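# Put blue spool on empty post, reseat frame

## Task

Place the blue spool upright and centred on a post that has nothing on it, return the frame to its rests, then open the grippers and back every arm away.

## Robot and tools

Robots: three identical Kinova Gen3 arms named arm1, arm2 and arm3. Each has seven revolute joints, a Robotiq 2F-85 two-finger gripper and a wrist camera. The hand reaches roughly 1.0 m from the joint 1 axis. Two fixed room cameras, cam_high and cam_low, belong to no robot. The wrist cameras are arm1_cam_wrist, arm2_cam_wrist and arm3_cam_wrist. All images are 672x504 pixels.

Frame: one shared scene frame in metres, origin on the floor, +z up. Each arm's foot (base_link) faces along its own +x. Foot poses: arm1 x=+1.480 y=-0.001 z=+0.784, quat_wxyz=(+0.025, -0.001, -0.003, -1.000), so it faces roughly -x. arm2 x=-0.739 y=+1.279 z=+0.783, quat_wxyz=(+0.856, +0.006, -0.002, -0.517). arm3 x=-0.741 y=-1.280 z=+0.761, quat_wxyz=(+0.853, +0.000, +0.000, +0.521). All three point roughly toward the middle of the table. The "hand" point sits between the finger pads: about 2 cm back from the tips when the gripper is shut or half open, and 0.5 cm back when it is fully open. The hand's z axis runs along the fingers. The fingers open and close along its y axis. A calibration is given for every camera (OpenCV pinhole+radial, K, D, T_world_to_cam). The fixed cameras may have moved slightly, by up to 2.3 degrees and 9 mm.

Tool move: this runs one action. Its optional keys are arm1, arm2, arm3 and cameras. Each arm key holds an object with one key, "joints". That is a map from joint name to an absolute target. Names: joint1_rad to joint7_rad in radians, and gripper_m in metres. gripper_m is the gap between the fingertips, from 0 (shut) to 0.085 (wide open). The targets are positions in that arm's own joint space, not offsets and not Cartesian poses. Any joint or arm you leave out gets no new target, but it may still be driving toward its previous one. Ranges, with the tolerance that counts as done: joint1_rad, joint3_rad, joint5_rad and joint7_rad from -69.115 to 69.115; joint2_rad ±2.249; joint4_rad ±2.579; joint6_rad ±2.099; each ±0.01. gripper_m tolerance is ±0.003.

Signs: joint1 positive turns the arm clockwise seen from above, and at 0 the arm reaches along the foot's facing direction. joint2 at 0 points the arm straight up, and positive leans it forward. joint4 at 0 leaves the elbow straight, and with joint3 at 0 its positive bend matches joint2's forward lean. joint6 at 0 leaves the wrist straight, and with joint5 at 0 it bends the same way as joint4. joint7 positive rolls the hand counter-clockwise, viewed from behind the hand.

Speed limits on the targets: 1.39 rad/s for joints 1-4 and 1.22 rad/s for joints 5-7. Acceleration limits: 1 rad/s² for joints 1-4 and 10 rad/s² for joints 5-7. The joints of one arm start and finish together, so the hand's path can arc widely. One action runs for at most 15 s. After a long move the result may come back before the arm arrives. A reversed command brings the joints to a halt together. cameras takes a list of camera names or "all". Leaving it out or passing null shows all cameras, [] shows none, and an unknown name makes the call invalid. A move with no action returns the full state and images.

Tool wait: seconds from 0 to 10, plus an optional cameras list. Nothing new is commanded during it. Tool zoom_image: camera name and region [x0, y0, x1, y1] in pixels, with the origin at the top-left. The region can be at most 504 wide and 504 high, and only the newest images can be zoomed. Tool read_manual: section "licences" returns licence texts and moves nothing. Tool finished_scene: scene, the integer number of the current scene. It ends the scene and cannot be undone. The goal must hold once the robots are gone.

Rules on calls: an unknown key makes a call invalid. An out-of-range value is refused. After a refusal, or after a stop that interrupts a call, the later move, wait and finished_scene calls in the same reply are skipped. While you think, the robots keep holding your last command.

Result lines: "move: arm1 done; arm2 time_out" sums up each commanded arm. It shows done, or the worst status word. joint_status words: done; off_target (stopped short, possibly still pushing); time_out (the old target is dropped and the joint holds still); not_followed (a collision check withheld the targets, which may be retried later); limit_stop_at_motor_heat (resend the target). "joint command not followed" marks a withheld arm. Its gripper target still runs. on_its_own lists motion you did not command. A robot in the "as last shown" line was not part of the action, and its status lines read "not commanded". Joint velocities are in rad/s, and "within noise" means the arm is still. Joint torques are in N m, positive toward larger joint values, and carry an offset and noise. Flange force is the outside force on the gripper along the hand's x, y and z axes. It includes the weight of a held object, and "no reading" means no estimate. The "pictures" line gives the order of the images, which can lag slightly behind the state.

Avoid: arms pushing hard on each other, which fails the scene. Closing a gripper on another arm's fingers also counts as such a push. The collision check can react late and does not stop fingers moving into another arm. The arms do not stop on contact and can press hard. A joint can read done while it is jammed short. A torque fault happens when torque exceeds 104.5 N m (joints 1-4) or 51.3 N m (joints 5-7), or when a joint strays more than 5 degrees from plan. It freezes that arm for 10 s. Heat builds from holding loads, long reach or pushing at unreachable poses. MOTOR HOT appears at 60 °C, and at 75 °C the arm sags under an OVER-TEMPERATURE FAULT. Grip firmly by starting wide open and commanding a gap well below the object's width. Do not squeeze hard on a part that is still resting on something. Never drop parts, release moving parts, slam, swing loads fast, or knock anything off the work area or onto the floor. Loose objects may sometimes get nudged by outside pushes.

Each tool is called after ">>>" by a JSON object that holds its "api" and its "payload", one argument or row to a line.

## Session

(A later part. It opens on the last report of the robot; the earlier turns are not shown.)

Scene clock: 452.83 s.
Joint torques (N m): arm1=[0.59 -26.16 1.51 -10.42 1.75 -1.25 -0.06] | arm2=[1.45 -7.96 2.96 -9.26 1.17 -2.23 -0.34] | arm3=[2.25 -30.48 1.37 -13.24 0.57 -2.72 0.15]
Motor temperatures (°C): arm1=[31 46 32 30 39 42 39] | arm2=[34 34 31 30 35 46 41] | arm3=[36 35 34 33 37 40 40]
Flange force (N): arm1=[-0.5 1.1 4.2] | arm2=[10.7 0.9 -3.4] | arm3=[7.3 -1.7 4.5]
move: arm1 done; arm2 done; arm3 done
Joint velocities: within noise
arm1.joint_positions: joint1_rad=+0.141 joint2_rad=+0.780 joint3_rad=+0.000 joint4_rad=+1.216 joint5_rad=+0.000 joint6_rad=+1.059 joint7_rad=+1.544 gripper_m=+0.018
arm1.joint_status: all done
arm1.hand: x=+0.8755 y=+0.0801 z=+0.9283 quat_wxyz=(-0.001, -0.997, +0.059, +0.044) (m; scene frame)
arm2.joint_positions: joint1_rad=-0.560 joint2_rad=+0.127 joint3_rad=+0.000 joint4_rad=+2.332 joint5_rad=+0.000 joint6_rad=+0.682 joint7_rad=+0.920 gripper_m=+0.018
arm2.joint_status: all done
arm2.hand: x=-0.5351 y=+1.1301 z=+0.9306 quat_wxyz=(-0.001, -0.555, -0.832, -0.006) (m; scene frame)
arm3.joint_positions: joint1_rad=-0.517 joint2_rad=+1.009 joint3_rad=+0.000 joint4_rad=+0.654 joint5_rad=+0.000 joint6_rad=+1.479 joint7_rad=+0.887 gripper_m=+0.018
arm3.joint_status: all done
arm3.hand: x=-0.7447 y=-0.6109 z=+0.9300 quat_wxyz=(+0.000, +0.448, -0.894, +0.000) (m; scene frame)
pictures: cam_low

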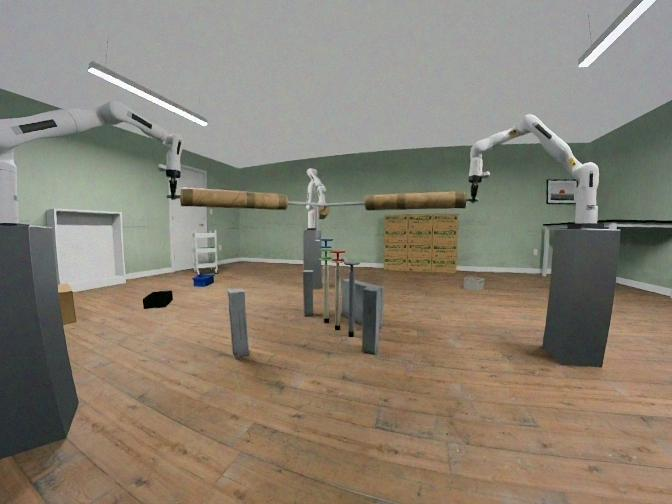

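>>> {"api": "move", "payload": {
  "arm1": {"joints":{"joint1_rad":0.1403,"joint2_rad":0.7579,"joint4_rad":1.1826,"joint6_rad":1.1138,"joint7_rad":1.5442}},
  "arm2": {"joints":{"joint1_rad":-0.5611,"joint2_rad":0.0734,"joint4_rad":2.2900,"joint6_rad":0.7782,"joint7_rad":0.9187}},
  "arm3": {"joints":{"joint1_rad":-0.5174,"joint2_rad":1.0039,"joint4_rad":0.5918,"joint6_rad":1.5459,"joint7_rad":0.8868}},
  "cameras": []
}}

>>> {"api": "move", "payload": {
  "arm1": {"joints":{"joint1_rad":0.1401,"joint2_rad":0.7383,"joint4_rad":1.1451,"joint6_rad":1.1709,"joint7_rad":1.5440}},
  "arm2": {"joints":{"joint1_rad":-0.5622,"joint2_rad":0.0263,"joint4_rad":2.2437,"joint6_rad":0.8717,"joint7_rad":0.9176}},
  "arm3": {"joints":{"joint1_rad":-0.5174,"joint2_rad":1.0043,"joint4_rad":0.5194,"joint6_rad":1.6178,"joint7_rad":0.8868}},
  "cameras": ["cam_low","cam_high"]
}}

>>> {"api": "zoom_image", "payload": {
  "camera": "cam_low",
  "region": [290, 195, 380, 275]
}}

>>> {"api": "zoom_image", "payload": {
  "camera": "cam_high",
  "region": [235, 230, 355, 370]
}}

Scene clock: 465.83 s.
Joint torques (N m): arm1=[-0.09 -25.94 0.88 -10.57 1.52 -1.23 -0.03] | arm2=[2.06 -7.42 3.52 -9.92 1.97 -2.31 -0.34] | arm3=[3.25 -30.6 1.95 -14.3 0.96 -3.79 0.14]
Motor temperatures (°C): arm1=[31 46 32 30 39 42 39] | arm2=[34 34 31 30 35 46 41] | arm3=[36 36 34 33 37 40 40]
Flange force (N): arm1=[-0.6 0.1 4.0] | arm2=[12.8 2.9 -3.1] | arm3=[11.5 -3.0 4.7]
move: arm1 done; arm2 done; arm3 done
Joint velocities: within noise
arm1.joint_positions: joint1_rad=+0.140 joint2_rad=+0.758 joint3_rad=+0.000 joint4_rad=+1.183 joint5_rad=+0.000 joint6_rad=+1.114 joint7_rad=+1.544 gripper_m=+0.018
arm1.joint_status: all done
arm1.hand: x=+0.8756 y=+0.0800 z=+0.9508 quat_wxyz=(-0.001, -0.997, +0.059, +0.044) (m; scene frame)
arm2.joint_positions: joint1_rad=-0.561 joint2_rad=+0.073 joint3_rad=+0.000 joint4_rad=+2.290 joint5_rad=+0.000 joint6_rad=+0.778 joint7_rad=+0.919 gripper_m=+0.018
arm2.joint_status: all done
arm2.hand: x=-0.5352 y=+1.1301 z=+0.9531 quat_wxyz=(-0.001, -0.555, -0.832, -0.006) (m; scene frame)
arm3.joint_positions: joint1_rad=-0.517 joint2_rad=+1.004 joint3_rad=+0.000 joint4_rad=+0.592 joint5_rad=+0.000 joint6_rad=+1.546 joint7_rad=+0.887 gripper_m=+0.018
arm3.joint_status: all done
arm3.hand: x=-0.7447 y=-0.6107 z=+0.9526 quat_wxyz=(+0.000, +0.448, -0.894, +0.000) (m; scene frame)
pictures: none
No camera images: "cameras" was empty.

Scene clock: 466.70 s.
Joint torques (N m): arm1=[0.61 -25.83 1.43 -10.86 1.86 -1.33 -0.08] | arm2=[2.09 -6.99 3.43 -11 2.22 -2.67 -0.31] | arm3=[2.67 -30.31 1.54 -13.93 0.7 -3.7 0.15]
Motor temperatures (°C): arm1=[31 46 32 30 39 42 39] | arm2=[34 34 31 30 35 46 41] | arm3=[36 36 34 33 37 40 40]
Flange force (N): arm1=[-0.4 1.1 3.9] | arm2=[14.3 2.4 -2.6] | arm3=no reading
move: arm1 done; arm2 done; arm3 done
Joint velocities: within noise
arm1.joint_positions: joint1_rad=+0.140 joint2_rad=+0.738 joint3_rad=+0.000 joint4_rad=+1.145 joint5_rad=+0.000 joint6_rad=+1.171 joint7_rad=+1.544 gripper_m=+0.018
arm1.joint_status: all done
arm1.hand: x=+0.8756 y=+0.0800 z=+0.9733 quat_wxyz=(-0.001, -0.997, +0.059, +0.044) (m; scene frame)
arm2.joint_positions: joint1_rad=-0.562 joint2_rad=+0.026 joint3_rad=+0.000 joint4_rad=+2.244 joint5_rad=+0.000 joint6_rad=+0.872 joint7_rad=+0.918 gripper_m=+0.018
arm2.joint_status: all done
arm2.hand: x=-0.5351 y=+1.1301 z=+0.9756 quat_wxyz=(-0.001, -0.555, -0.832, -0.006) (m; scene frame)
arm3.joint_positions: joint1_rad=-0.517 joint2_rad=+1.004 joint3_rad=+0.000 joint4_rad=+0.519 joint5_rad=+0.000 joint6_rad=+1.618 joint7_rad=+0.887 gripper_m=+0.018
arm3.joint_status: all done
arm3.hand: x=-0.7447 y=-0.6108 z=+0.9750 quat_wxyz=(+0.000, +0.448, -0.894, +0.000) (m; scene frame)
pictures: cam_high, cam_low

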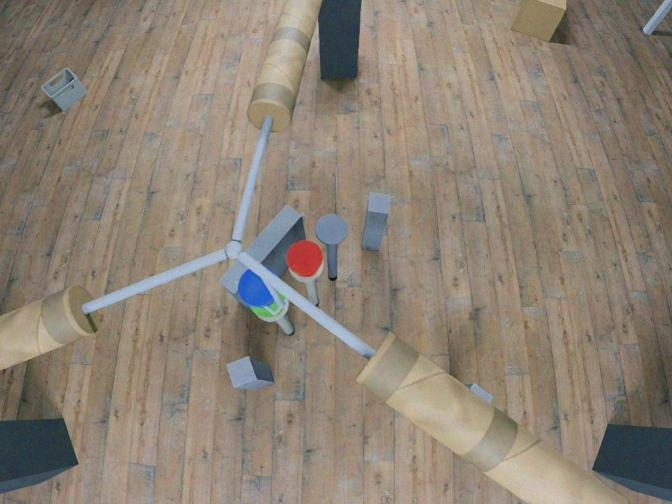

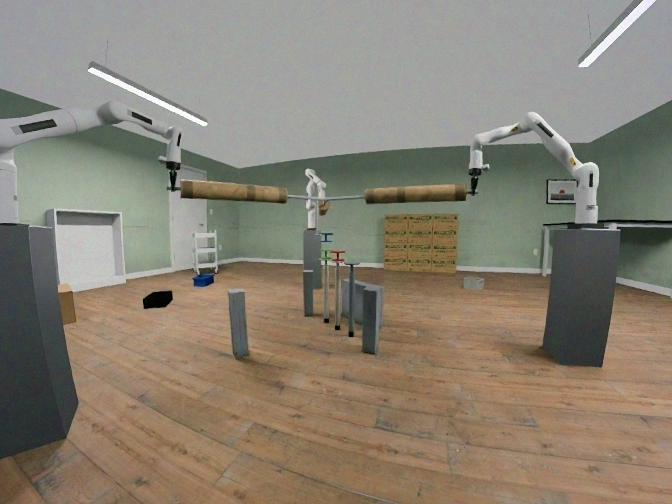

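Scaled by 5.600 from the camera's 672x504 image, which has a finer 960x720 frame.

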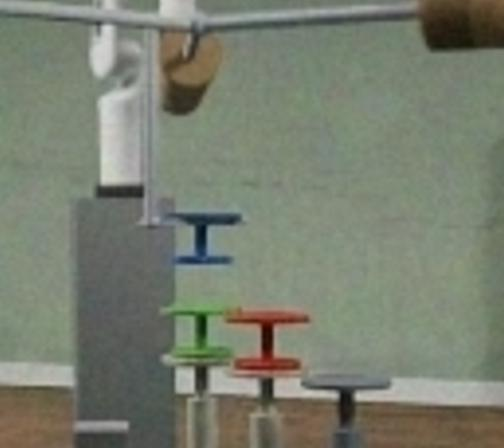

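Scaled by 3.600 from the camera's 672x504 image, which has a finer 960x720 frame.

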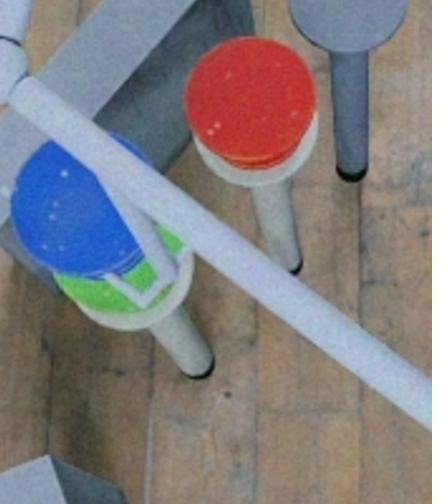

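>>> {"api": "move", "payload": {
  "arm1": {"joints":{"joint1_rad":0.0939,"joint2_rad":0.6314,"joint4_rad":1.3488,"joint6_rad":1.0741,"joint7_rad":1.4978}},
  "arm2": {"joints":{"joint1_rad":-0.5468,"joint2_rad":0.1419,"joint4_rad":2.1095,"joint6_rad":0.8902,"joint7_rad":0.9330}},
  "arm3": {"joints":{"joint1_rad":-0.4530,"joint2_rad":0.8893,"joint4_rad":0.7595,"joint6_rad":1.4928,"joint7_rad":0.9512}},
  "cameras": ["cam_low"]
}}

>>> {"api": "zoom_image", "payload": {
  "camera": "cam_low",
  "region": [290, 195, 380, 275]
}}

Scene clock: 506.50 s.
Joint torques (N m): arm1=[1.15 -23.71 1.73 -10.7 1.98 -1.38 -0.05] | arm2=[2.41 -9.61 3.78 -11.51 2.09 -2.92 -0.27] | arm3=[1.75 -28.82 0.93 -13.95 0.21 -3.38 0.09]
Motor temperatures (°C): arm1=[31 46 32 30 39 42 39] | arm2=[34 34 31 30 35 46 41] | arm3=[36 37 34 33 37 40 40]
Flange force (N): arm1=[0.5 2.2 4.0] | arm2=[13.9 1.5 -2.1] | arm3=[8.9 -3.0 4.6]
move: arm1 done; arm2 done; arm3 done
TORQUE WARNING: arm2's joint6_rad reached its warning level (29.4 N m). A warning alone does not stop the arm.
Joint velocities: within noise
arm1.joint_positions: joint1_rad=+0.094 joint2_rad=+0.631 joint3_rad=+0.000 joint4_rad=+1.349 joint5_rad=+0.000 joint6_rad=+1.074 joint7_rad=+1.498 gripper_m=+0.018
arm1.joint_status: all done
arm1.hand: x=+0.9181 y=+0.0501 z=+0.9735 quat_wxyz=(-0.003, -0.997, +0.059, +0.044) (m; scene frame)
arm2.joint_positions: joint1_rad=-0.547 joint2_rad=+0.142 joint3_rad=+0.000 joint4_rad=+2.109 joint5_rad=+0.000 joint6_rad=+0.890 joint7_rad=+0.933 gripper_m=+0.018
arm2.joint_status: all done
arm2.hand: x=-0.4927 y=+1.1001 z=+0.9762 quat_wxyz=(-0.001, -0.555, -0.832, -0.006) (m; scene frame)
arm3.joint_positions: joint1_rad=-0.453 joint2_rad=+0.889 joint3_rad=+0.000 joint4_rad=+0.759 joint5_rad=+0.000 joint6_rad=+1.493 joint7_rad=+0.951 gripper_m=+0.018
arm3.joint_status: all done
arm3.hand: x=-0.7023 y=-0.6408 z=+0.9751 quat_wxyz=(+0.000, +0.448, -0.894, +0.000) (m; scene frame)
pictures: cam_low

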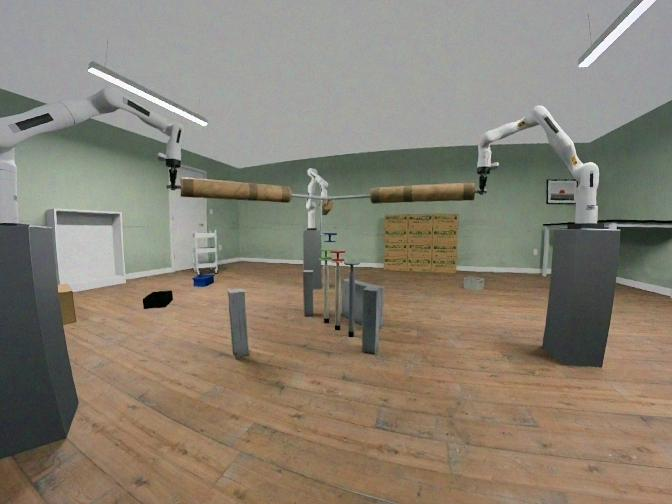

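Scaled by 5.600 from the camera's 672x504 image, which has a finer 960x720 frame.

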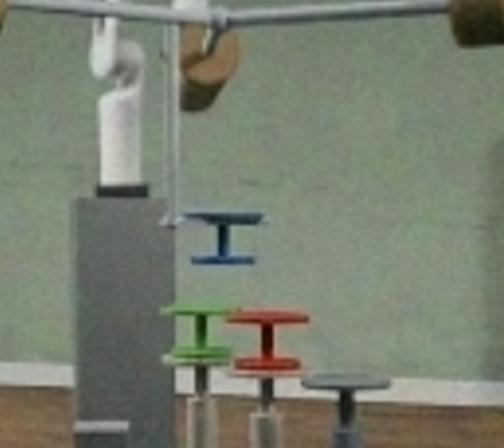

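>>> {"api": "move", "payload": {
  "arm1": {"joints":{"joint1_rad":0.0398,"joint2_rad":0.5357,"joint4_rad":1.5228,"joint6_rad":0.9958,"joint7_rad":1.4437}},
  "arm2": {"joints":{"joint1_rad":-0.5358,"joint2_rad":0.2505,"joint4_rad":1.9631,"joint6_rad":0.9280,"joint7_rad":0.9440}},
  "arm3": {"joints":{"joint1_rad":-0.3828,"joint2_rad":0.8075,"joint4_rad":0.9239,"joint6_rad":1.4102,"joint7_rad":1.0214}},
  "cameras": []
}}

>>> {"api": "move", "payload": {
  "arm1": {"joints":{"joint1_rad":-0.0237,"joint2_rad":0.4473,"joint4_rad":1.6756,"joint6_rad":0.9314,"joint7_rad":1.3802}},
  "arm2": {"joints":{"joint1_rad":-0.5279,"joint2_rad":0.3561,"joint4_rad":1.8040,"joint6_rad":0.9815,"joint7_rad":0.9519}},
  "arm3": {"joints":{"joint1_rad":-0.3065,"joint2_rad":0.7451,"joint4_rad":1.0458,"joint6_rad":1.3506,"joint7_rad":1.0977}},
  "cameras": ["cam_low"]
}}

>>> {"api": "zoom_image", "payload": {
  "camera": "cam_low",
  "region": [290, 195, 380, 275]
}}

Scene clock: 516.17 s.
Joint torques (N m): arm1=[1.55 -21.66 1.92 -10.84 2 -1.69 -0.03] | arm2=[2.23 -12.32 3.78 -12.09 1.66 -3.18 -0.35] | arm3=[1.26 -27.3 0.71 -13.31 0.02 -2.72 0.07]
Motor temperatures (°C): arm1=[31 46 32 30 39 42 39] | arm2=[34 33 31 30 35 46 41] | arm3=[36 37 34 33 37 40 40]
Flange force (N): arm1=[2.0 3.0 3.9] | arm2=[12.8 -0.3 -1.3] | arm3=[7.0 -2.0 4.5]
move: arm1 done; arm2 done; arm3 done
Joint velocities: within noise
arm1.joint_positions: joint1_rad=+0.040 joint2_rad=+0.536 joint3_rad=+0.000 joint4_rad=+1.523 joint5_rad=+0.000 joint6_rad=+0.996 joint7_rad=+1.444 gripper_m=+0.018
arm1.joint_status: all done
arm1.hand: x=+0.9604 y=+0.0201 z=+0.9736 quat_wxyz=(-0.006, -0.997, +0.059, +0.044) (m; scene frame)
arm2.joint_positions: joint1_rad=-0.536 joint2_rad=+0.250 joint3_rad=+0.000 joint4_rad=+1.963 joint5_rad=+0.000 joint6_rad=+0.928 joint7_rad=+0.944 gripper_m=+0.018
arm2.joint_status: all done
arm2.hand: x=-0.4503 y=+1.0701 z=+0.9768 quat_wxyz=(-0.001, -0.555, -0.832, -0.006) (m; scene frame)
arm3.joint_positions: joint1_rad=-0.383 joint2_rad=+0.807 joint3_rad=+0.000 joint4_rad=+0.924 joint5_rad=+0.000 joint6_rad=+1.410 joint7_rad=+1.021 gripper_m=+0.018
arm3.joint_status: all done
arm3.hand: x=-0.6598 y=-0.6708 z=+0.9751 quat_wxyz=(+0.000, +0.448, -0.894, +0.000) (m; scene frame)
pictures: none
No camera images: "cameras" was empty.

Scene clock: 517.30 s.
Joint torques (N m): arm1=[1.66 -19.71 1.83 -10.8 1.91 -1.84 0] | arm2=[2.12 -15.04 3.81 -12.38 1.48 -3.17 -0.36] | arm3=[1.07 -25.97 0.47 -12.89 -0.03 -2.48 0.14]
Motor temperatures (°C): arm1=[31 46 32 30 39 42 39] | arm2=[34 33 31 30 35 46 41] | arm3=[36 37 34 33 37 40 40]
Flange force (N): arm1=[2.8 3.3 4.0] | arm2=[11.7 -1.1 -0.3] | arm3=[6.1 -1.2 4.1]
move: arm1 done; arm2 done; arm3 done
Joint velocities: within noise
arm1.joint_positions: joint1_rad=-0.024 joint2_rad=+0.447 joint3_rad=+0.000 joint4_rad=+1.676 joint5_rad=+0.000 joint6_rad=+0.931 joint7_rad=+1.380 gripper_m=+0.018
arm1.joint_status: all done
arm1.hand: x=+1.0030 y=-0.0100 z=+0.9737 quat_wxyz=(-0.008, -0.997, +0.059, +0.044) (m; scene frame)
arm2.joint_positions: joint1_rad=-0.528 joint2_rad=+0.356 joint3_rad=+0.000 joint4_rad=+1.804 joint5_rad=+0.000 joint6_rad=+0.982 joint7_rad=+0.952 gripper_m=+0.018
arm2.joint_status: all done
arm2.hand: x=-0.4077 y=+1.0403 z=+0.9774 quat_wxyz=(-0.001, -0.555, -0.832, -0.006) (m; scene frame)
arm3.joint_positions: joint1_rad=-0.306 joint2_rad=+0.745 joint3_rad=+0.000 joint4_rad=+1.046 joint5_rad=+0.000 joint6_rad=+1.351 joint7_rad=+1.098 gripper_m=+0.018
arm3.joint_status: all done
arm3.hand: x=-0.6173 y=-0.7008 z=+0.9752 quat_wxyz=(+0.000, +0.448, -0.894, +0.000) (m; scene frame)
pictures: cam_low

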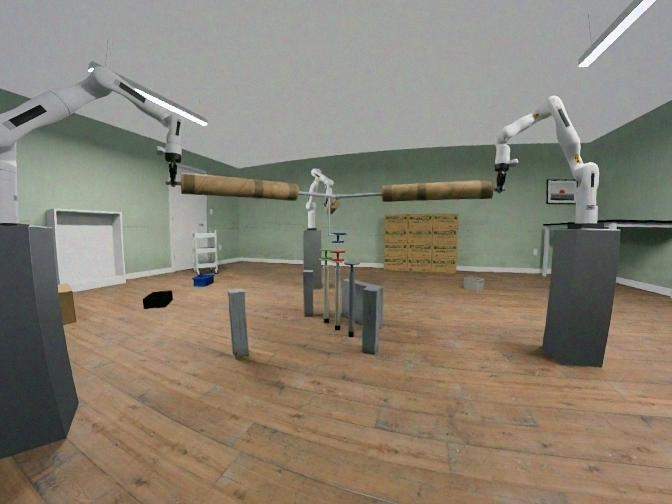

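Scaled by 5.600 from the camera's 672x504 image, which has a finer 960x720 frame.

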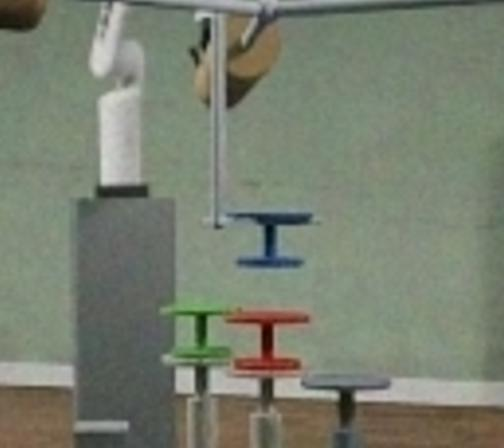

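>>> {"api": "move", "payload": {
  "arm1": {"joints":{"joint1_rad":-0.0994,"joint2_rad":0.3650,"joint4_rad":1.8098,"joint6_rad":0.8795,"joint7_rad":1.3045}},
  "arm2": {"joints":{"joint1_rad":-0.5215,"joint2_rad":0.4617,"joint4_rad":1.6304,"joint6_rad":1.0494,"joint7_rad":0.9583}},
  "arm3": {"joints":{"joint1_rad":-0.2247,"joint2_rad":0.6969,"joint4_rad":1.1380,"joint6_rad":1.3067,"joint7_rad":1.1795}},
  "cameras": []
}}

>>> {"api": "move", "payload": {
  "arm1": {"joints":{"joint1_rad":-0.1897,"joint2_rad":0.2880,"joint4_rad":1.9276,"joint6_rad":0.8387,"joint7_rad":1.2142}},
  "arm2": {"joints":{"joint1_rad":-0.5165,"joint2_rad":0.5712,"joint4_rad":1.4378,"joint6_rad":1.1326,"joint7_rad":0.9633}},
  "arm3": {"joints":{"joint1_rad":-0.1375,"joint2_rad":0.6615,"joint4_rad":1.2044,"joint6_rad":1.2757,"joint7_rad":1.2667}},
  "cameras": []
}}

>>> {"api": "move", "payload": {
  "arm1": {"joints":{"joint1_rad":-0.2975,"joint2_rad":0.2171,"joint4_rad":2.0285,"joint6_rad":0.8087,"joint7_rad":1.1064}},
  "arm2": {"joints":{"joint1_rad":-0.5123,"joint2_rad":0.6887,"joint4_rad":1.2187,"joint6_rad":1.2343,"joint7_rad":0.9675}},
  "arm3": {"joints":{"joint1_rad":-0.0463,"joint2_rad":0.6380,"joint4_rad":1.2478,"joint6_rad":1.2558,"joint7_rad":1.3579}},
  "cameras": ["cam_high","cam_low"]
}}

>>> {"api": "zoom_image", "payload": {
  "camera": "cam_low",
  "region": [310, 195, 400, 275]
}}

>>> {"api": "zoom_image", "payload": {
  "camera": "cam_high",
  "region": [260, 170, 380, 310]
}}

Scene clock: 528.47 s.
Joint torques (N m): arm1=[1.72 -17.76 1.76 -10.29 1.74 -1.63 0] | arm2=[2.26 -17.52 3.84 -12.38 1.27 -3.02 -0.42] | arm3=[0.7 -24.86 0.32 -12.55 -0.33 -2.13 0.09]
Motor temperatures (°C): arm1=[31 46 32 30 39 42 39] | arm2=[34 33 31 30 35 46 41] | arm3=[36 37 34 33 37 40 40]
Flange force (N): arm1=[2.7 3.6 4.3] | arm2=[10.7 -1.2 0.2] | arm3=[5.8 -1.2 4.3]
move: arm1 done; arm2 done; arm3 done
Joint velocities: within noise
arm1.joint_positions: joint1_rad=-0.099 joint2_rad=+0.365 joint3_rad=+0.000 joint4_rad=+1.810 joint5_rad=+0.000 joint6_rad=+0.880 joint7_rad=+1.304 gripper_m=+0.018
arm1.joint_status: all done
arm1.hand: x=+1.0454 y=-0.0400 z=+0.9738 quat_wxyz=(-0.012, -0.997, +0.059, +0.043) (m; scene frame)
arm2.joint_positions: joint1_rad=-0.522 joint2_rad=+0.462 joint3_rad=+0.000 joint4_rad=+1.630 joint5_rad=+0.000 joint6_rad=+1.050 joint7_rad=+0.958 gripper_m=+0.018
arm2.joint_status: all done
arm2.hand: x=-0.3654 y=+1.0103 z=+0.9780 quat_wxyz=(-0.001, -0.555, -0.832, -0.006) (m; scene frame)
arm3.joint_positions: joint1_rad=-0.225 joint2_rad=+0.697 joint3_rad=+0.000 joint4_rad=+1.138 joint5_rad=+0.000 joint6_rad=+1.307 joint7_rad=+1.180 gripper_m=+0.018
arm3.joint_status: all done
arm3.hand: x=-0.5749 y=-0.7308 z=+0.9752 quat_wxyz=(+0.000, +0.448, -0.894, +0.000) (m; scene frame)
pictures: none
No camera images: "cameras" was empty.

Scene clock: 529.70 s.
Joint torques (N m): arm1=[2.33 -15.82 2.18 -9.87 1.91 -1.46 -0.02] | arm2=[2.38 -20.12 3.95 -13.29 1.42 -3.41 -0.37] | arm3=[-0.02 -24.05 -0.44 -12.03 -0.71 -1.85 0.06]
Motor temperatures (°C): arm1=[31 46 32 30 39 42 39] | arm2=[34 33 31 30 35 46 41] | arm3=[36 37 34 33 37 40 40]
Flange force (N): arm1=[3.4 5.1 4.4] | arm2=[12.1 -2.2 0.8] | arm3=[4.1 -1.6 4.1]
move: arm1 done; arm2 done; arm3 done
TORQUE WARNING: arm2's joint6_rad reached its warning level (29.4 N m). A warning alone does not stop the arm.
Joint velocities: within noise
arm1.joint_positions: joint1_rad=-0.190 joint2_rad=+0.288 joint3_rad=+0.000 joint4_rad=+1.928 joint5_rad=+0.000 joint6_rad=+0.839 joint7_rad=+1.214 gripper_m=+0.018
arm1.joint_status: all done
arm1.hand: x=+1.0880 y=-0.0700 z=+0.9739 quat_wxyz=(-0.016, -0.997, +0.058, +0.042) (m; scene frame)
arm2.joint_positions: joint1_rad=-0.517 joint2_rad=+0.571 joint3_rad=+0.000 joint4_rad=+1.438 joint5_rad=+0.000 joint6_rad=+1.133 joint7_rad=+0.963 gripper_m=+0.018
arm2.joint_status: all done
arm2.hand: x=-0.3229 y=+0.9803 z=+0.9785 quat_wxyz=(-0.001, -0.555, -0.832, -0.006) (m; scene frame)
arm3.joint_positions: joint1_rad=-0.137 joint2_rad=+0.662 joint3_rad=+0.000 joint4_rad=+1.204 joint5_rad=+0.000 joint6_rad=+1.276 joint7_rad=+1.267 gripper_m=+0.018
arm3.joint_status: all done
arm3.hand: x=-0.5324 y=-0.7608 z=+0.9752 quat_wxyz=(+0.000, +0.448, -0.894, +0.000) (m; scene frame)
pictures: none
No camera images: "cameras" was empty.

Scene clock: 530.97 s.
Joint torques (N m): arm1=[2.66 -14.08 2.41 -9.03 1.91 -1.01 -0.03] | arm2=[2.55 -22.86 4.07 -13.76 1.49 -3.83 -0.32] | arm3=[-0.92 -23.33 -1.09 -11.29 -1.18 -1.46 0.06]
Motor temperatures (°C): arm1=[31 46 32 30 39 42 39] | arm2=[34 33 31 30 35 46 41] | arm3=[36 37 34 33 37 40 40]
Flange force (N): arm1=[3.2 6.5 4.8] | arm2=[12.1 -2.4 0.9] | arm3=[2.1 -2.6 3.6]
move: arm1 done; arm2 done; arm3 done
TORQUE WARNING: arm2's joint6_rad reached its warning level (29.4 N m). A warning alone does not stop the arm.
Joint velocities: within noise
arm1.joint_positions: joint1_rad=-0.298 joint2_rad=+0.217 joint3_rad=+0.000 joint4_rad=+2.029 joint5_rad=+0.000 joint6_rad=+0.809 joint7_rad=+1.106 gripper_m=+0.018
arm1.joint_status: all done
arm1.hand: x=+1.1304 y=-0.1000 z=+0.9740 quat_wxyz=(-0.020, -0.997, +0.059, +0.040) (m; scene frame)
arm2.joint_positions: joint1_rad=-0.512 joint2_rad=+0.689 joint3_rad=+0.000 joint4_rad=+1.219 joint5_rad=+0.000 joint6_rad=+1.234 joint7_rad=+0.968 gripper_m=+0.018
arm2.joint_status: all done
arm2.hand: x=-0.2805 y=+0.9503 z=+0.9791 quat_wxyz=(-0.001, -0.555, -0.832, -0.006) (m; scene frame)
arm3.joint_positions: joint1_rad=-0.046 joint2_rad=+0.638 joint3_rad=+0.000 joint4_rad=+1.248 joint5_rad=+0.000 joint6_rad=+1.256 joint7_rad=+1.358 gripper_m=+0.018
arm3.joint_status: all done
arm3.hand: x=-0.4900 y=-0.7908 z=+0.9753 quat_wxyz=(+0.000, +0.448, -0.894, +0.000) (m; scene frame)
pictures: cam_high, cam_low

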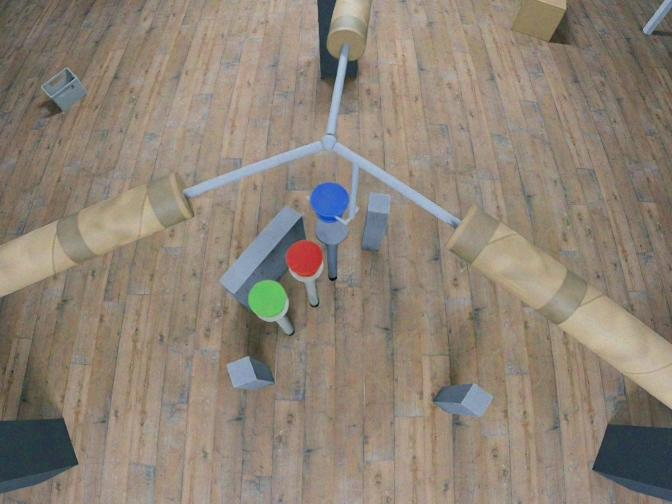

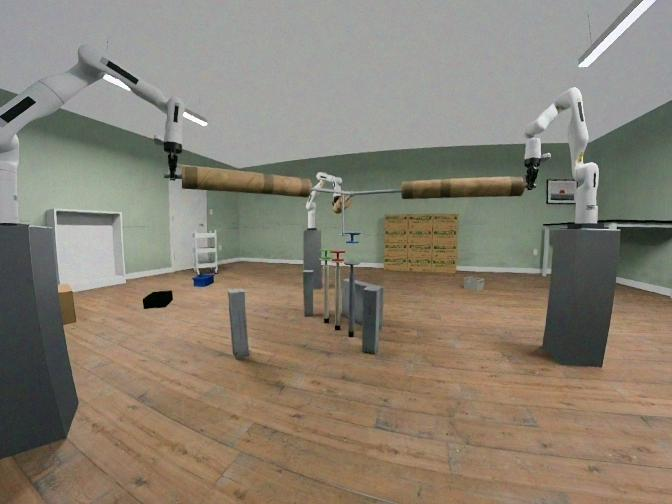

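Scaled by 5.600 from the camera's 672x504 image, which has a finer 960x720 frame.

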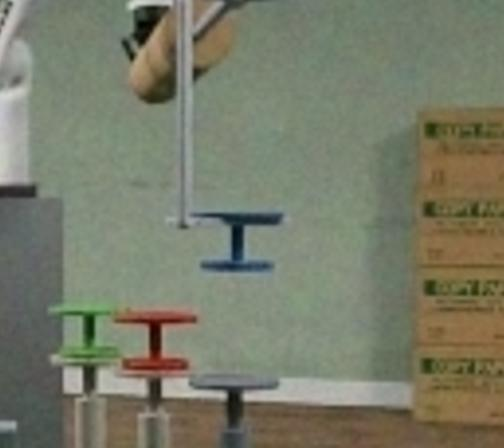

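Scaled by 3.600 from the camera's 672x504 image, which has a finer 960x720 frame.

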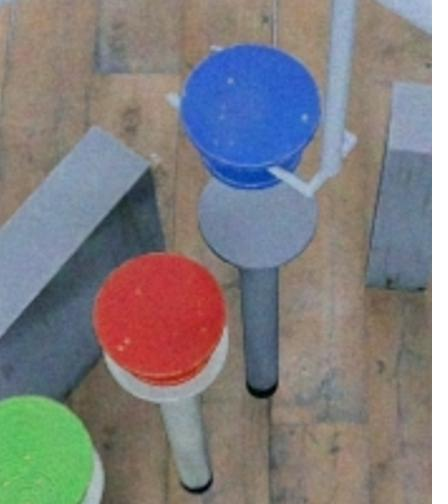

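>>> {"api": "move", "payload": {
  "arm1": {"joints":{"joint1_rad":-0.2967,"joint2_rad":0.2981,"joint4_rad":2.1014,"joint6_rad":0.6548,"joint7_rad":1.1072}},
  "arm2": {"joints":{"joint1_rad":-0.5113,"joint2_rad":0.7358,"joint4_rad":1.2954,"joint6_rad":1.1104,"joint7_rad":0.9685}},
  "arm3": {"joints":{"joint1_rad":-0.0463,"joint2_rad":0.6787,"joint4_rad":1.3252,"joint6_rad":1.1377,"joint7_rad":1.3579}},
  "cameras": []
}}

>>> {"api": "move", "payload": {
  "arm1": {"joints":{"joint1_rad":-0.2955,"joint2_rad":0.4341,"joint4_rad":2.1775,"joint6_rad":0.4427,"joint7_rad":1.1084}},
  "arm2": {"joints":{"joint1_rad":-0.5100,"joint2_rad":0.8099,"joint4_rad":1.3625,"joint6_rad":0.9693,"joint7_rad":0.9698}},
  "arm3": {"joints":{"joint1_rad":-0.0463,"joint2_rad":0.7494,"joint4_rad":1.4019,"joint6_rad":0.9902,"joint7_rad":1.3579}},
  "cameras": ["cam_high","cam_low"]
}}

>>> {"api": "zoom_image", "payload": {
  "camera": "cam_low",
  "region": [330, 225, 375, 275]
}}

>>> {"api": "zoom_image", "payload": {
  "camera": "cam_high",
  "region": [295, 190, 365, 260]
}}

Scene clock: 556.27 s.
Joint torques (N m): arm1=[2.43 -14.94 2.36 -8.61 1.63 -1.39 -0.07] | arm2=[2.36 -23.52 3.9 -13.18 1.18 -3.59 -0.4] | arm3=[-0.11 -24.01 -0.63 -11.38 -0.85 -1.61 0.02]
Motor temperatures (°C): arm1=[31 45 32 30 39 42 39] | arm2=[34 34 31 30 35 47 41] | arm3=[36 37 34 33 37 40 40]
Flange force (N): arm1=[4.0 5.6 4.9] | arm2=[10.6 -2.0 0.5] | arm3=[3.3 -1.3 4.2]
move: arm1 done; arm2 done; arm3 done
Joint velocities: within noise
arm1.joint_positions: joint1_rad=-0.297 joint2_rad=+0.298 joint3_rad=+0.000 joint4_rad=+2.101 joint5_rad=+0.000 joint6_rad=+0.655 joint7_rad=+1.107 gripper_m=+0.018
arm1.joint_status: all done
arm1.hand: x=+1.1303 y=-0.0998 z=+0.9300 quat_wxyz=(-0.020, -0.997, +0.059, +0.040) (m; scene frame)
arm2.joint_positions: joint1_rad=-0.511 joint2_rad=+0.736 joint3_rad=+0.000 joint4_rad=+1.295 joint5_rad=+0.000 joint6_rad=+1.110 joint7_rad=+0.968 gripper_m=+0.018
arm2.joint_status: all done
arm2.hand: x=-0.2804 y=+0.9502 z=+0.9304 quat_wxyz=(-0.001, -0.555, -0.832, -0.006) (m; scene frame)
arm3.joint_positions: joint1_rad=-0.046 joint2_rad=+0.679 joint3_rad=+0.000 joint4_rad=+1.325 joint5_rad=+0.000 joint6_rad=+1.138 joint7_rad=+1.358 gripper_m=+0.018
arm3.joint_status: all done
arm3.hand: x=-0.4901 y=-0.7908 z=+0.9303 quat_wxyz=(+0.000, +0.448, -0.894, +0.000) (m; scene frame)
pictures: none
No camera images: "cameras" was empty.

Scene clock: 557.37 s.
Joint torques (N m): arm1=[1.61 -16.09 1.78 -6.96 0.95 -1.34 -0.07] | arm2=[2.09 -24.19 3.86 -11.77 0.89 -2.73 -0.33] | arm3=[0.28 -24.83 -0.24 -11.21 -0.62 -1.87 0.03]
Motor temperatures (°C): arm1=[31 45 32 30 39 42 39] | arm2=[34 34 31 30 35 47 41] | arm3=[36 37 34 33 37 40 40]
Flange force (N): arm1=[3.6 3.9 5.4] | arm2=[8.4 -1.2 0.9] | arm3=[4.3 -0.8 4.2]
move: arm1 done; arm2 done; arm3 done
Joint velocities: within noise
arm1.joint_positions: joint1_rad=-0.295 joint2_rad=+0.434 joint3_rad=+0.000 joint4_rad=+2.177 joint5_rad=+0.000 joint6_rad=+0.443 joint7_rad=+1.108 gripper_m=+0.018
arm1.joint_status: all done
arm1.hand: x=+1.1302 y=-0.0997 z=+0.8700 quat_wxyz=(-0.020, -0.997, +0.059, +0.041) (m; scene frame)
arm2.joint_positions: joint1_rad=-0.510 joint2_rad=+0.810 joint3_rad=+0.000 joint4_rad=+1.363 joint5_rad=+0.000 joint6_rad=+0.969 joint7_rad=+0.970 gripper_m=+0.018
arm2.joint_status: all done
arm2.hand: x=-0.2805 y=+0.9502 z=+0.8703 quat_wxyz=(-0.001, -0.555, -0.832, -0.006) (m; scene frame)
arm3.joint_positions: joint1_rad=-0.046 joint2_rad=+0.749 joint3_rad=+0.000 joint4_rad=+1.402 joint5_rad=+0.000 joint6_rad=+0.990 joint7_rad=+1.358 gripper_m=+0.018
arm3.joint_status: all done
arm3.hand: x=-0.4900 y=-0.7908 z=+0.8703 quat_wxyz=(+0.000, +0.448, -0.894, +0.000) (m; scene frame)
pictures: cam_high, cam_low

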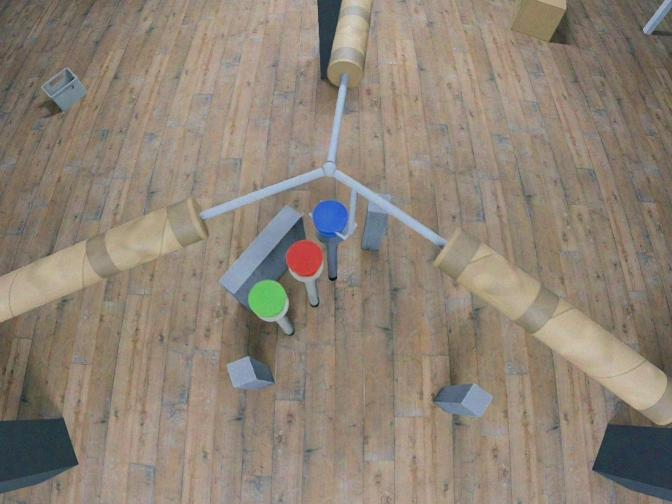

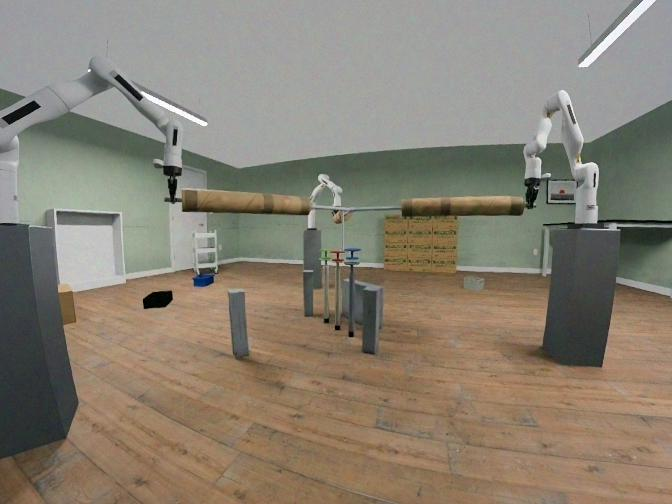

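Scaled by 10.080 from the camera's 672x504 image, which has a finer 960x720 frame.

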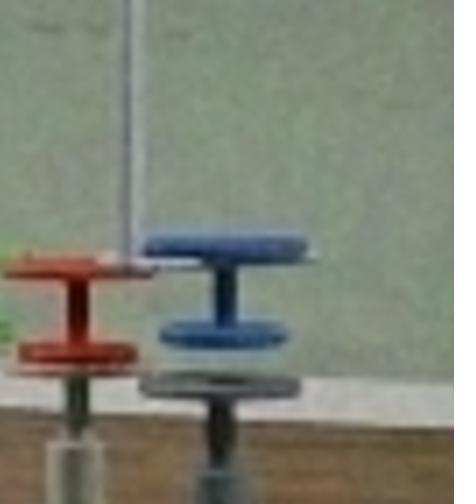

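Scaled by 7.200 from the camera's 672x504 image, which has a finer 960x720 frame.

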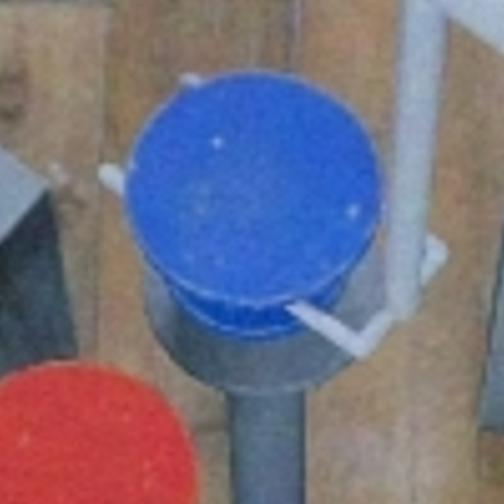

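>>> {"api": "move", "payload": {
  "arm1": {"joints":{"joint1_rad":-0.2996,"joint2_rad":0.4838,"joint4_rad":2.1857,"joint6_rad":0.3848,"joint7_rad":1.1043}},
  "arm2": {"joints":{"joint1_rad":-0.5038,"joint2_rad":0.8346,"joint4_rad":1.3783,"joint6_rad":0.9287,"joint7_rad":0.9760}},
  "arm3": {"joints":{"joint1_rad":-0.0481,"joint2_rad":0.7677,"joint4_rad":1.4329,"joint6_rad":0.9410,"joint7_rad":1.3561}},
  "cameras": ["cam_high","cam_low"]
}}

>>> {"api": "zoom_image", "payload": {
  "camera": "cam_low",
  "region": [330, 225, 375, 275]
}}

>>> {"api": "zoom_image", "payload": {
  "camera": "cam_high",
  "region": [295, 190, 365, 260]
}}

Scene clock: 588.53 s.
Joint torques (N m): arm1=[1.51 -16.87 1.69 -7.06 0.89 -1.73 0.03] | arm2=[1.21 -24.28 2.89 -11.18 0.39 -2.47 -0.33] | arm3=[0.93 -24.6 0.4 -10.34 -0.23 -1.46 0.06]
Motor temperatures (°C): arm1=[31 44 32 30 39 42 39] | arm2=[34 35 31 30 35 46 41] | arm3=[36 36 34 33 37 40 40]
Flange force (N): arm1=[4.5 3.7 5.4] | arm2=[6.7 -1.9 0.8] | arm3=[3.4 0.6 4.2]
move: arm1 done; arm2 done; arm3 done
Joint velocities: within noise
arm1.joint_positions: joint1_rad=-0.300 joint2_rad=+0.484 joint3_rad=+0.000 joint4_rad=+2.186 joint5_rad=+0.000 joint6_rad=+0.385 joint7_rad=+1.104 gripper_m=+0.018
arm1.joint_status: all done
arm1.hand: x=+1.1280 y=-0.1022 z=+0.8520 quat_wxyz=(-0.020, -0.997, +0.059, +0.040) (m; scene frame)
arm2.joint_positions: joint1_rad=-0.504 joint2_rad=+0.835 joint3_rad=+0.000 joint4_rad=+1.378 joint5_rad=+0.000 joint6_rad=+0.929 joint7_rad=+0.976 gripper_m=+0.018
arm2.joint_status: all done
arm2.hand: x=-0.2826 y=+0.9477 z=+0.8523 quat_wxyz=(-0.001, -0.555, -0.832, -0.006) (m; scene frame)
arm3.joint_positions: joint1_rad=-0.048 joint2_rad=+0.768 joint3_rad=+0.000 joint4_rad=+1.433 joint5_rad=+0.000 joint6_rad=+0.941 joint7_rad=+1.356 gripper_m=+0.018
arm3.joint_status: all done
arm3.hand: x=-0.4922 y=-0.7933 z=+0.8523 quat_wxyz=(+0.000, +0.448, -0.894, +0.000) (m; scene frame)
pictures: cam_high, cam_low

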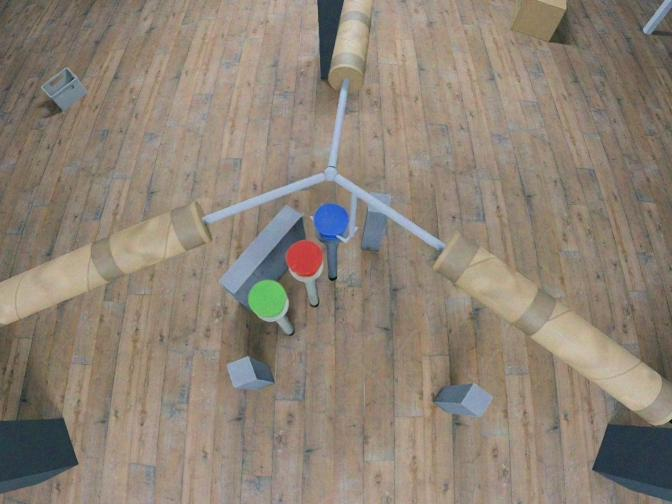

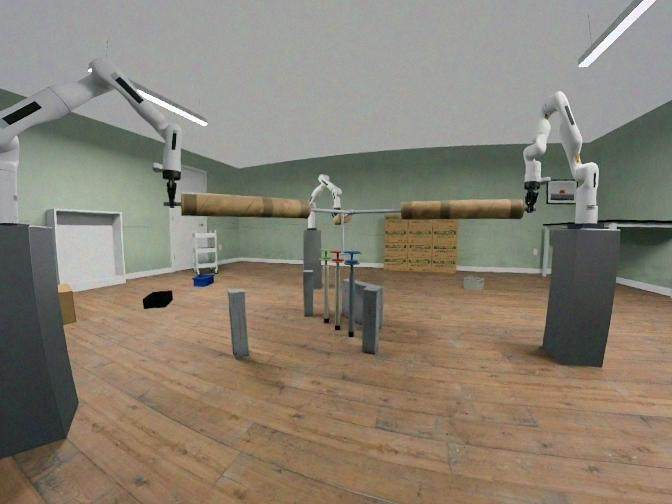

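Scaled by 10.080 from the camera's 672x504 image, which has a finer 960x720 frame.

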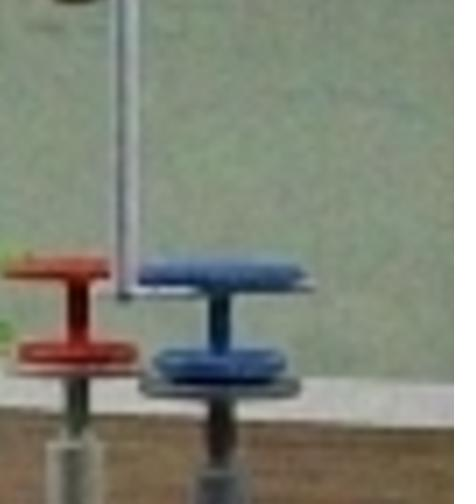

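Scaled by 7.200 from the camera's 672x504 image, which has a finer 960x720 frame.

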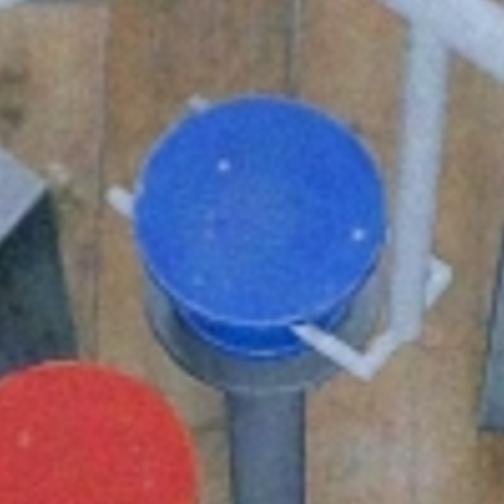

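>>> {"api": "move", "payload": {
  "arm1": {"joints":{"joint1_rad":-0.2993,"joint2_rad":0.5159,"joint4_rad":2.1944,"joint6_rad":0.3440,"joint7_rad":1.1046}},
  "arm2": {"joints":{"joint1_rad":-0.5035,"joint2_rad":0.8527,"joint4_rad":1.3857,"joint6_rad":0.9032,"joint7_rad":0.9763}},
  "arm3": {"joints":{"joint1_rad":-0.0481,"joint2_rad":0.7854,"joint4_rad":1.4422,"joint6_rad":0.9140,"joint7_rad":1.3561}},
  "cameras": ["cam_high","cam_low"]
}}

>>> {"api": "zoom_image", "payload": {
  "camera": "cam_low",
  "region": [330, 225, 375, 275]
}}

>>> {"api": "move", "payload": {
  "arm1": {"joints":{"joint1_rad":-0.2990,"joint2_rad":0.5695,"joint4_rad":2.2088,"joint6_rad":0.2760,"joint7_rad":1.1049}},
  "arm2": {"joints":{"joint1_rad":-0.5030,"joint2_rad":0.8829,"joint4_rad":1.3979,"joint6_rad":0.8608,"joint7_rad":0.9768}},
  "arm3": {"joints":{"joint1_rad":-0.0481,"joint2_rad":0.8151,"joint4_rad":1.4577,"joint6_rad":0.8689,"joint7_rad":1.3561}},
  "cameras": ["cam_high","cam_low"]
}}

>>> {"api": "zoom_image", "payload": {
  "camera": "cam_low",
  "region": [330, 225, 375, 275]
}}

>>> {"api": "zoom_image", "payload": {
  "camera": "cam_high",
  "region": [295, 190, 365, 260]
}}

Scene clock: 600.53 s.
Joint torques (N m): arm1=[2.07 -17.76 2.44 -8.6 0.98 -2.75 -0.06] | arm2=[1.72 -24.84 3.68 -12.29 0.65 -3.29 -0.35] | arm3=[1.57 -25.26 0.99 -11.68 0.06 -2.41 -0.03]
Motor temperatures (°C): arm1=[31 44 32 30 39 42 39] | arm2=[34 35 31 30 35 46 41] | arm3=[36 36 34 33 37 40 40]
Flange force (N): arm1=[8.1 3.7 4.7] | arm2=[9.4 -2.5 0.4] | arm3=[6.7 1.1 4.0]
move: arm1 done; arm2 done; arm3 done
Joint velocities: within noise
arm1.joint_positions: joint1_rad=-0.299 joint2_rad=+0.516 joint3_rad=+0.000 joint4_rad=+2.194 joint5_rad=+0.000 joint6_rad=+0.344 joint7_rad=+1.105 gripper_m=+0.018
arm1.joint_status: all done
arm1.hand: x=+1.1276 y=-0.1023 z=+0.8399 quat_wxyz=(-0.020, -0.997, +0.059, +0.040) (m; scene frame)
arm2.joint_positions: joint1_rad=-0.504 joint2_rad=+0.853 joint3_rad=+0.000 joint4_rad=+1.386 joint5_rad=+0.000 joint6_rad=+0.903 joint7_rad=+0.976 gripper_m=+0.018
arm2.joint_status: all done
arm2.hand: x=-0.2825 y=+0.9476 z=+0.8403 quat_wxyz=(-0.001, -0.555, -0.832, -0.006) (m; scene frame)
arm3.joint_positions: joint1_rad=-0.048 joint2_rad=+0.785 joint3_rad=+0.000 joint4_rad=+1.442 joint5_rad=+0.000 joint6_rad=+0.914 joint7_rad=+1.356 gripper_m=+0.018
arm3.joint_status: all done
arm3.hand: x=-0.4921 y=-0.7931 z=+0.8403 quat_wxyz=(+0.000, +0.448, -0.894, +0.000) (m; scene frame)
pictures: cam_high, cam_low

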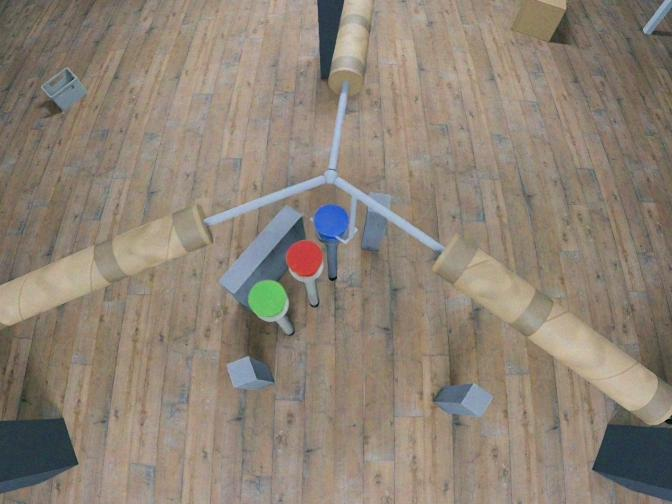

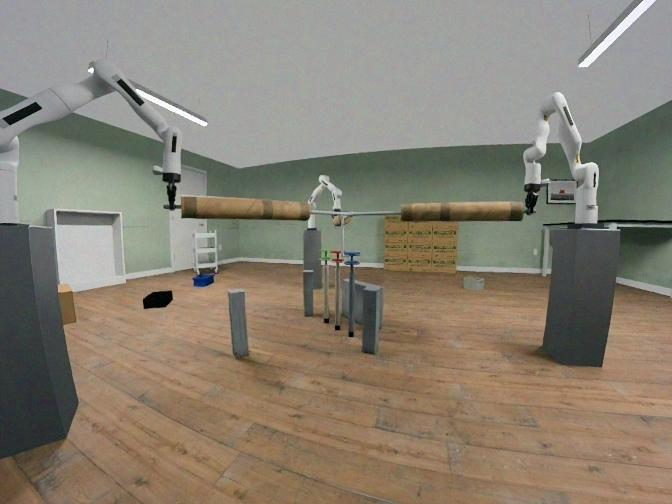

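Scaled by 10.080 from the camera's 672x504 image, which has a finer 960x720 frame.

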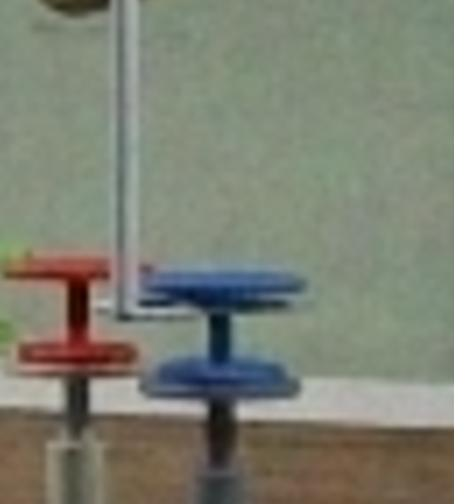

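Scene clock: 601.33 s.
Joint torques (N m): arm1=[1.29 -17.19 1.51 -5.49 0.65 -1.37 -0.02] | arm2=[1.54 -24.46 3.37 -10.46 0.43 -2.33 -0.37] | arm3=[0.7 -24.98 0.16 -10.17 -0.35 -1.64 -0.06]
Motor temperatures (°C): arm1=[31 44 32 30 39 42 39] | arm2=[34 35 31 30 35 46 41] | arm3=[36 36 34 33 37 40 40]
Flange force (N): arm1=[3.7 3.5 5.4] | arm2=[6.1 -1.0 0.4] | arm3=[3.8 -0.1 3.9]
move: arm1 done; arm2 done; arm3 done
Joint velocities: within noise
arm1.joint_positions: joint1_rad=-0.299 joint2_rad=+0.569 joint3_rad=+0.000 joint4_rad=+2.209 joint5_rad=+0.000 joint6_rad=+0.276 joint7_rad=+1.105 gripper_m=+0.018
arm1.joint_status: all done
arm1.hand: x=+1.1279 y=-0.1021 z=+0.8200 quat_wxyz=(-0.020, -0.997, +0.059, +0.041) (m; scene frame)
arm2.joint_positions: joint1_rad=-0.503 joint2_rad=+0.883 joint3_rad=+0.000 joint4_rad=+1.398 joint5_rad=+0.000 joint6_rad=+0.861 joint7_rad=+0.977 gripper_m=+0.018
arm2.joint_status: all done
arm2.hand: x=-0.2827 y=+0.9476 z=+0.8203 quat_wxyz=(-0.001, -0.555, -0.832, -0.006) (m; scene frame)
arm3.joint_positions: joint1_rad=-0.048 joint2_rad=+0.815 joint3_rad=+0.000 joint4_rad=+1.458 joint5_rad=+0.000 joint6_rad=+0.869 joint7_rad=+1.356 gripper_m=+0.018
arm3.joint_status: all done
arm3.hand: x=-0.4922 y=-0.7933 z=+0.8202 quat_wxyz=(+0.000, +0.448, -0.894, +0.000) (m; scene frame)
pictures: cam_high, cam_low

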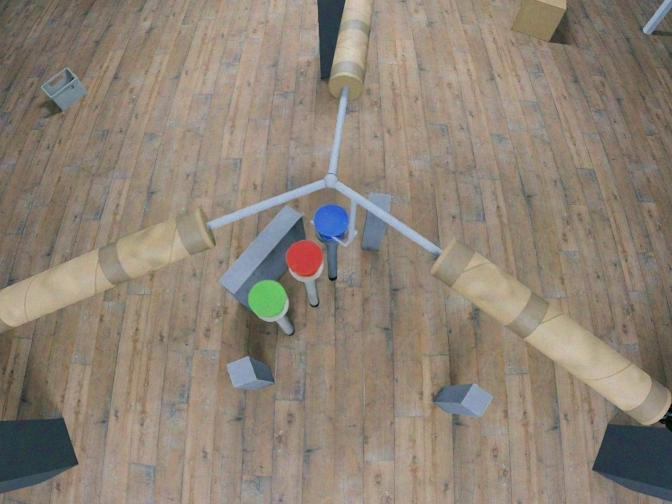

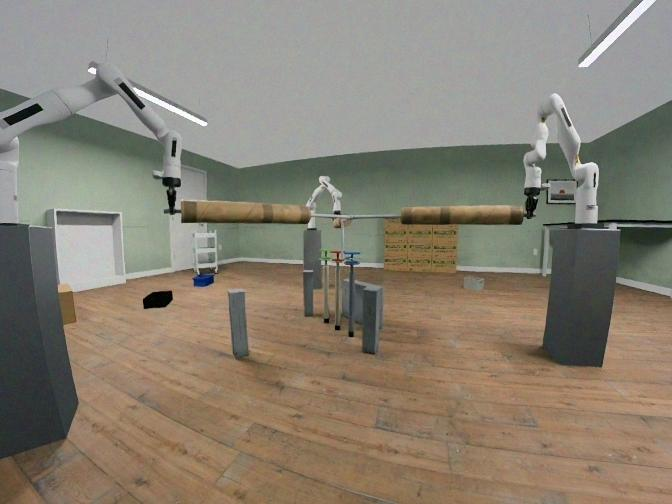

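Scaled by 10.080 from the camera's 672x504 image, which has a finer 960x720 frame.

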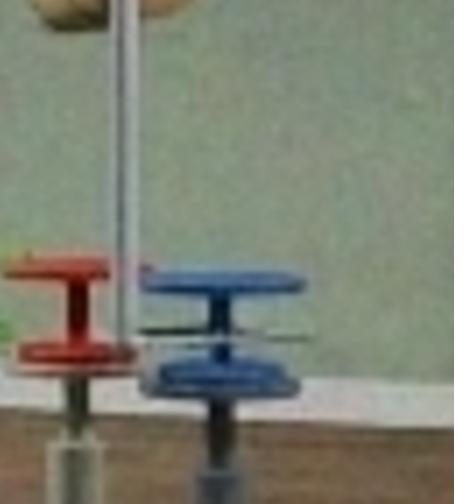

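Scaled by 7.200 from the camera's 672x504 image, which has a finer 960x720 frame.

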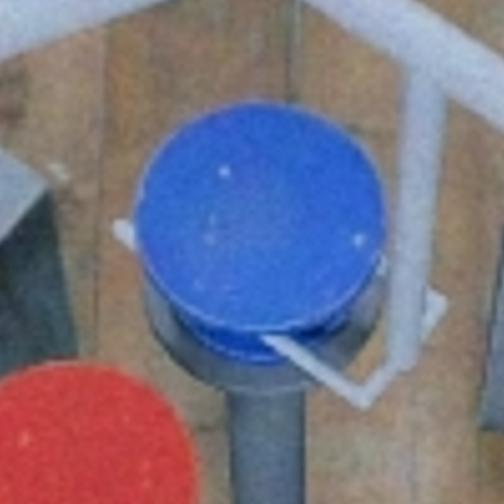

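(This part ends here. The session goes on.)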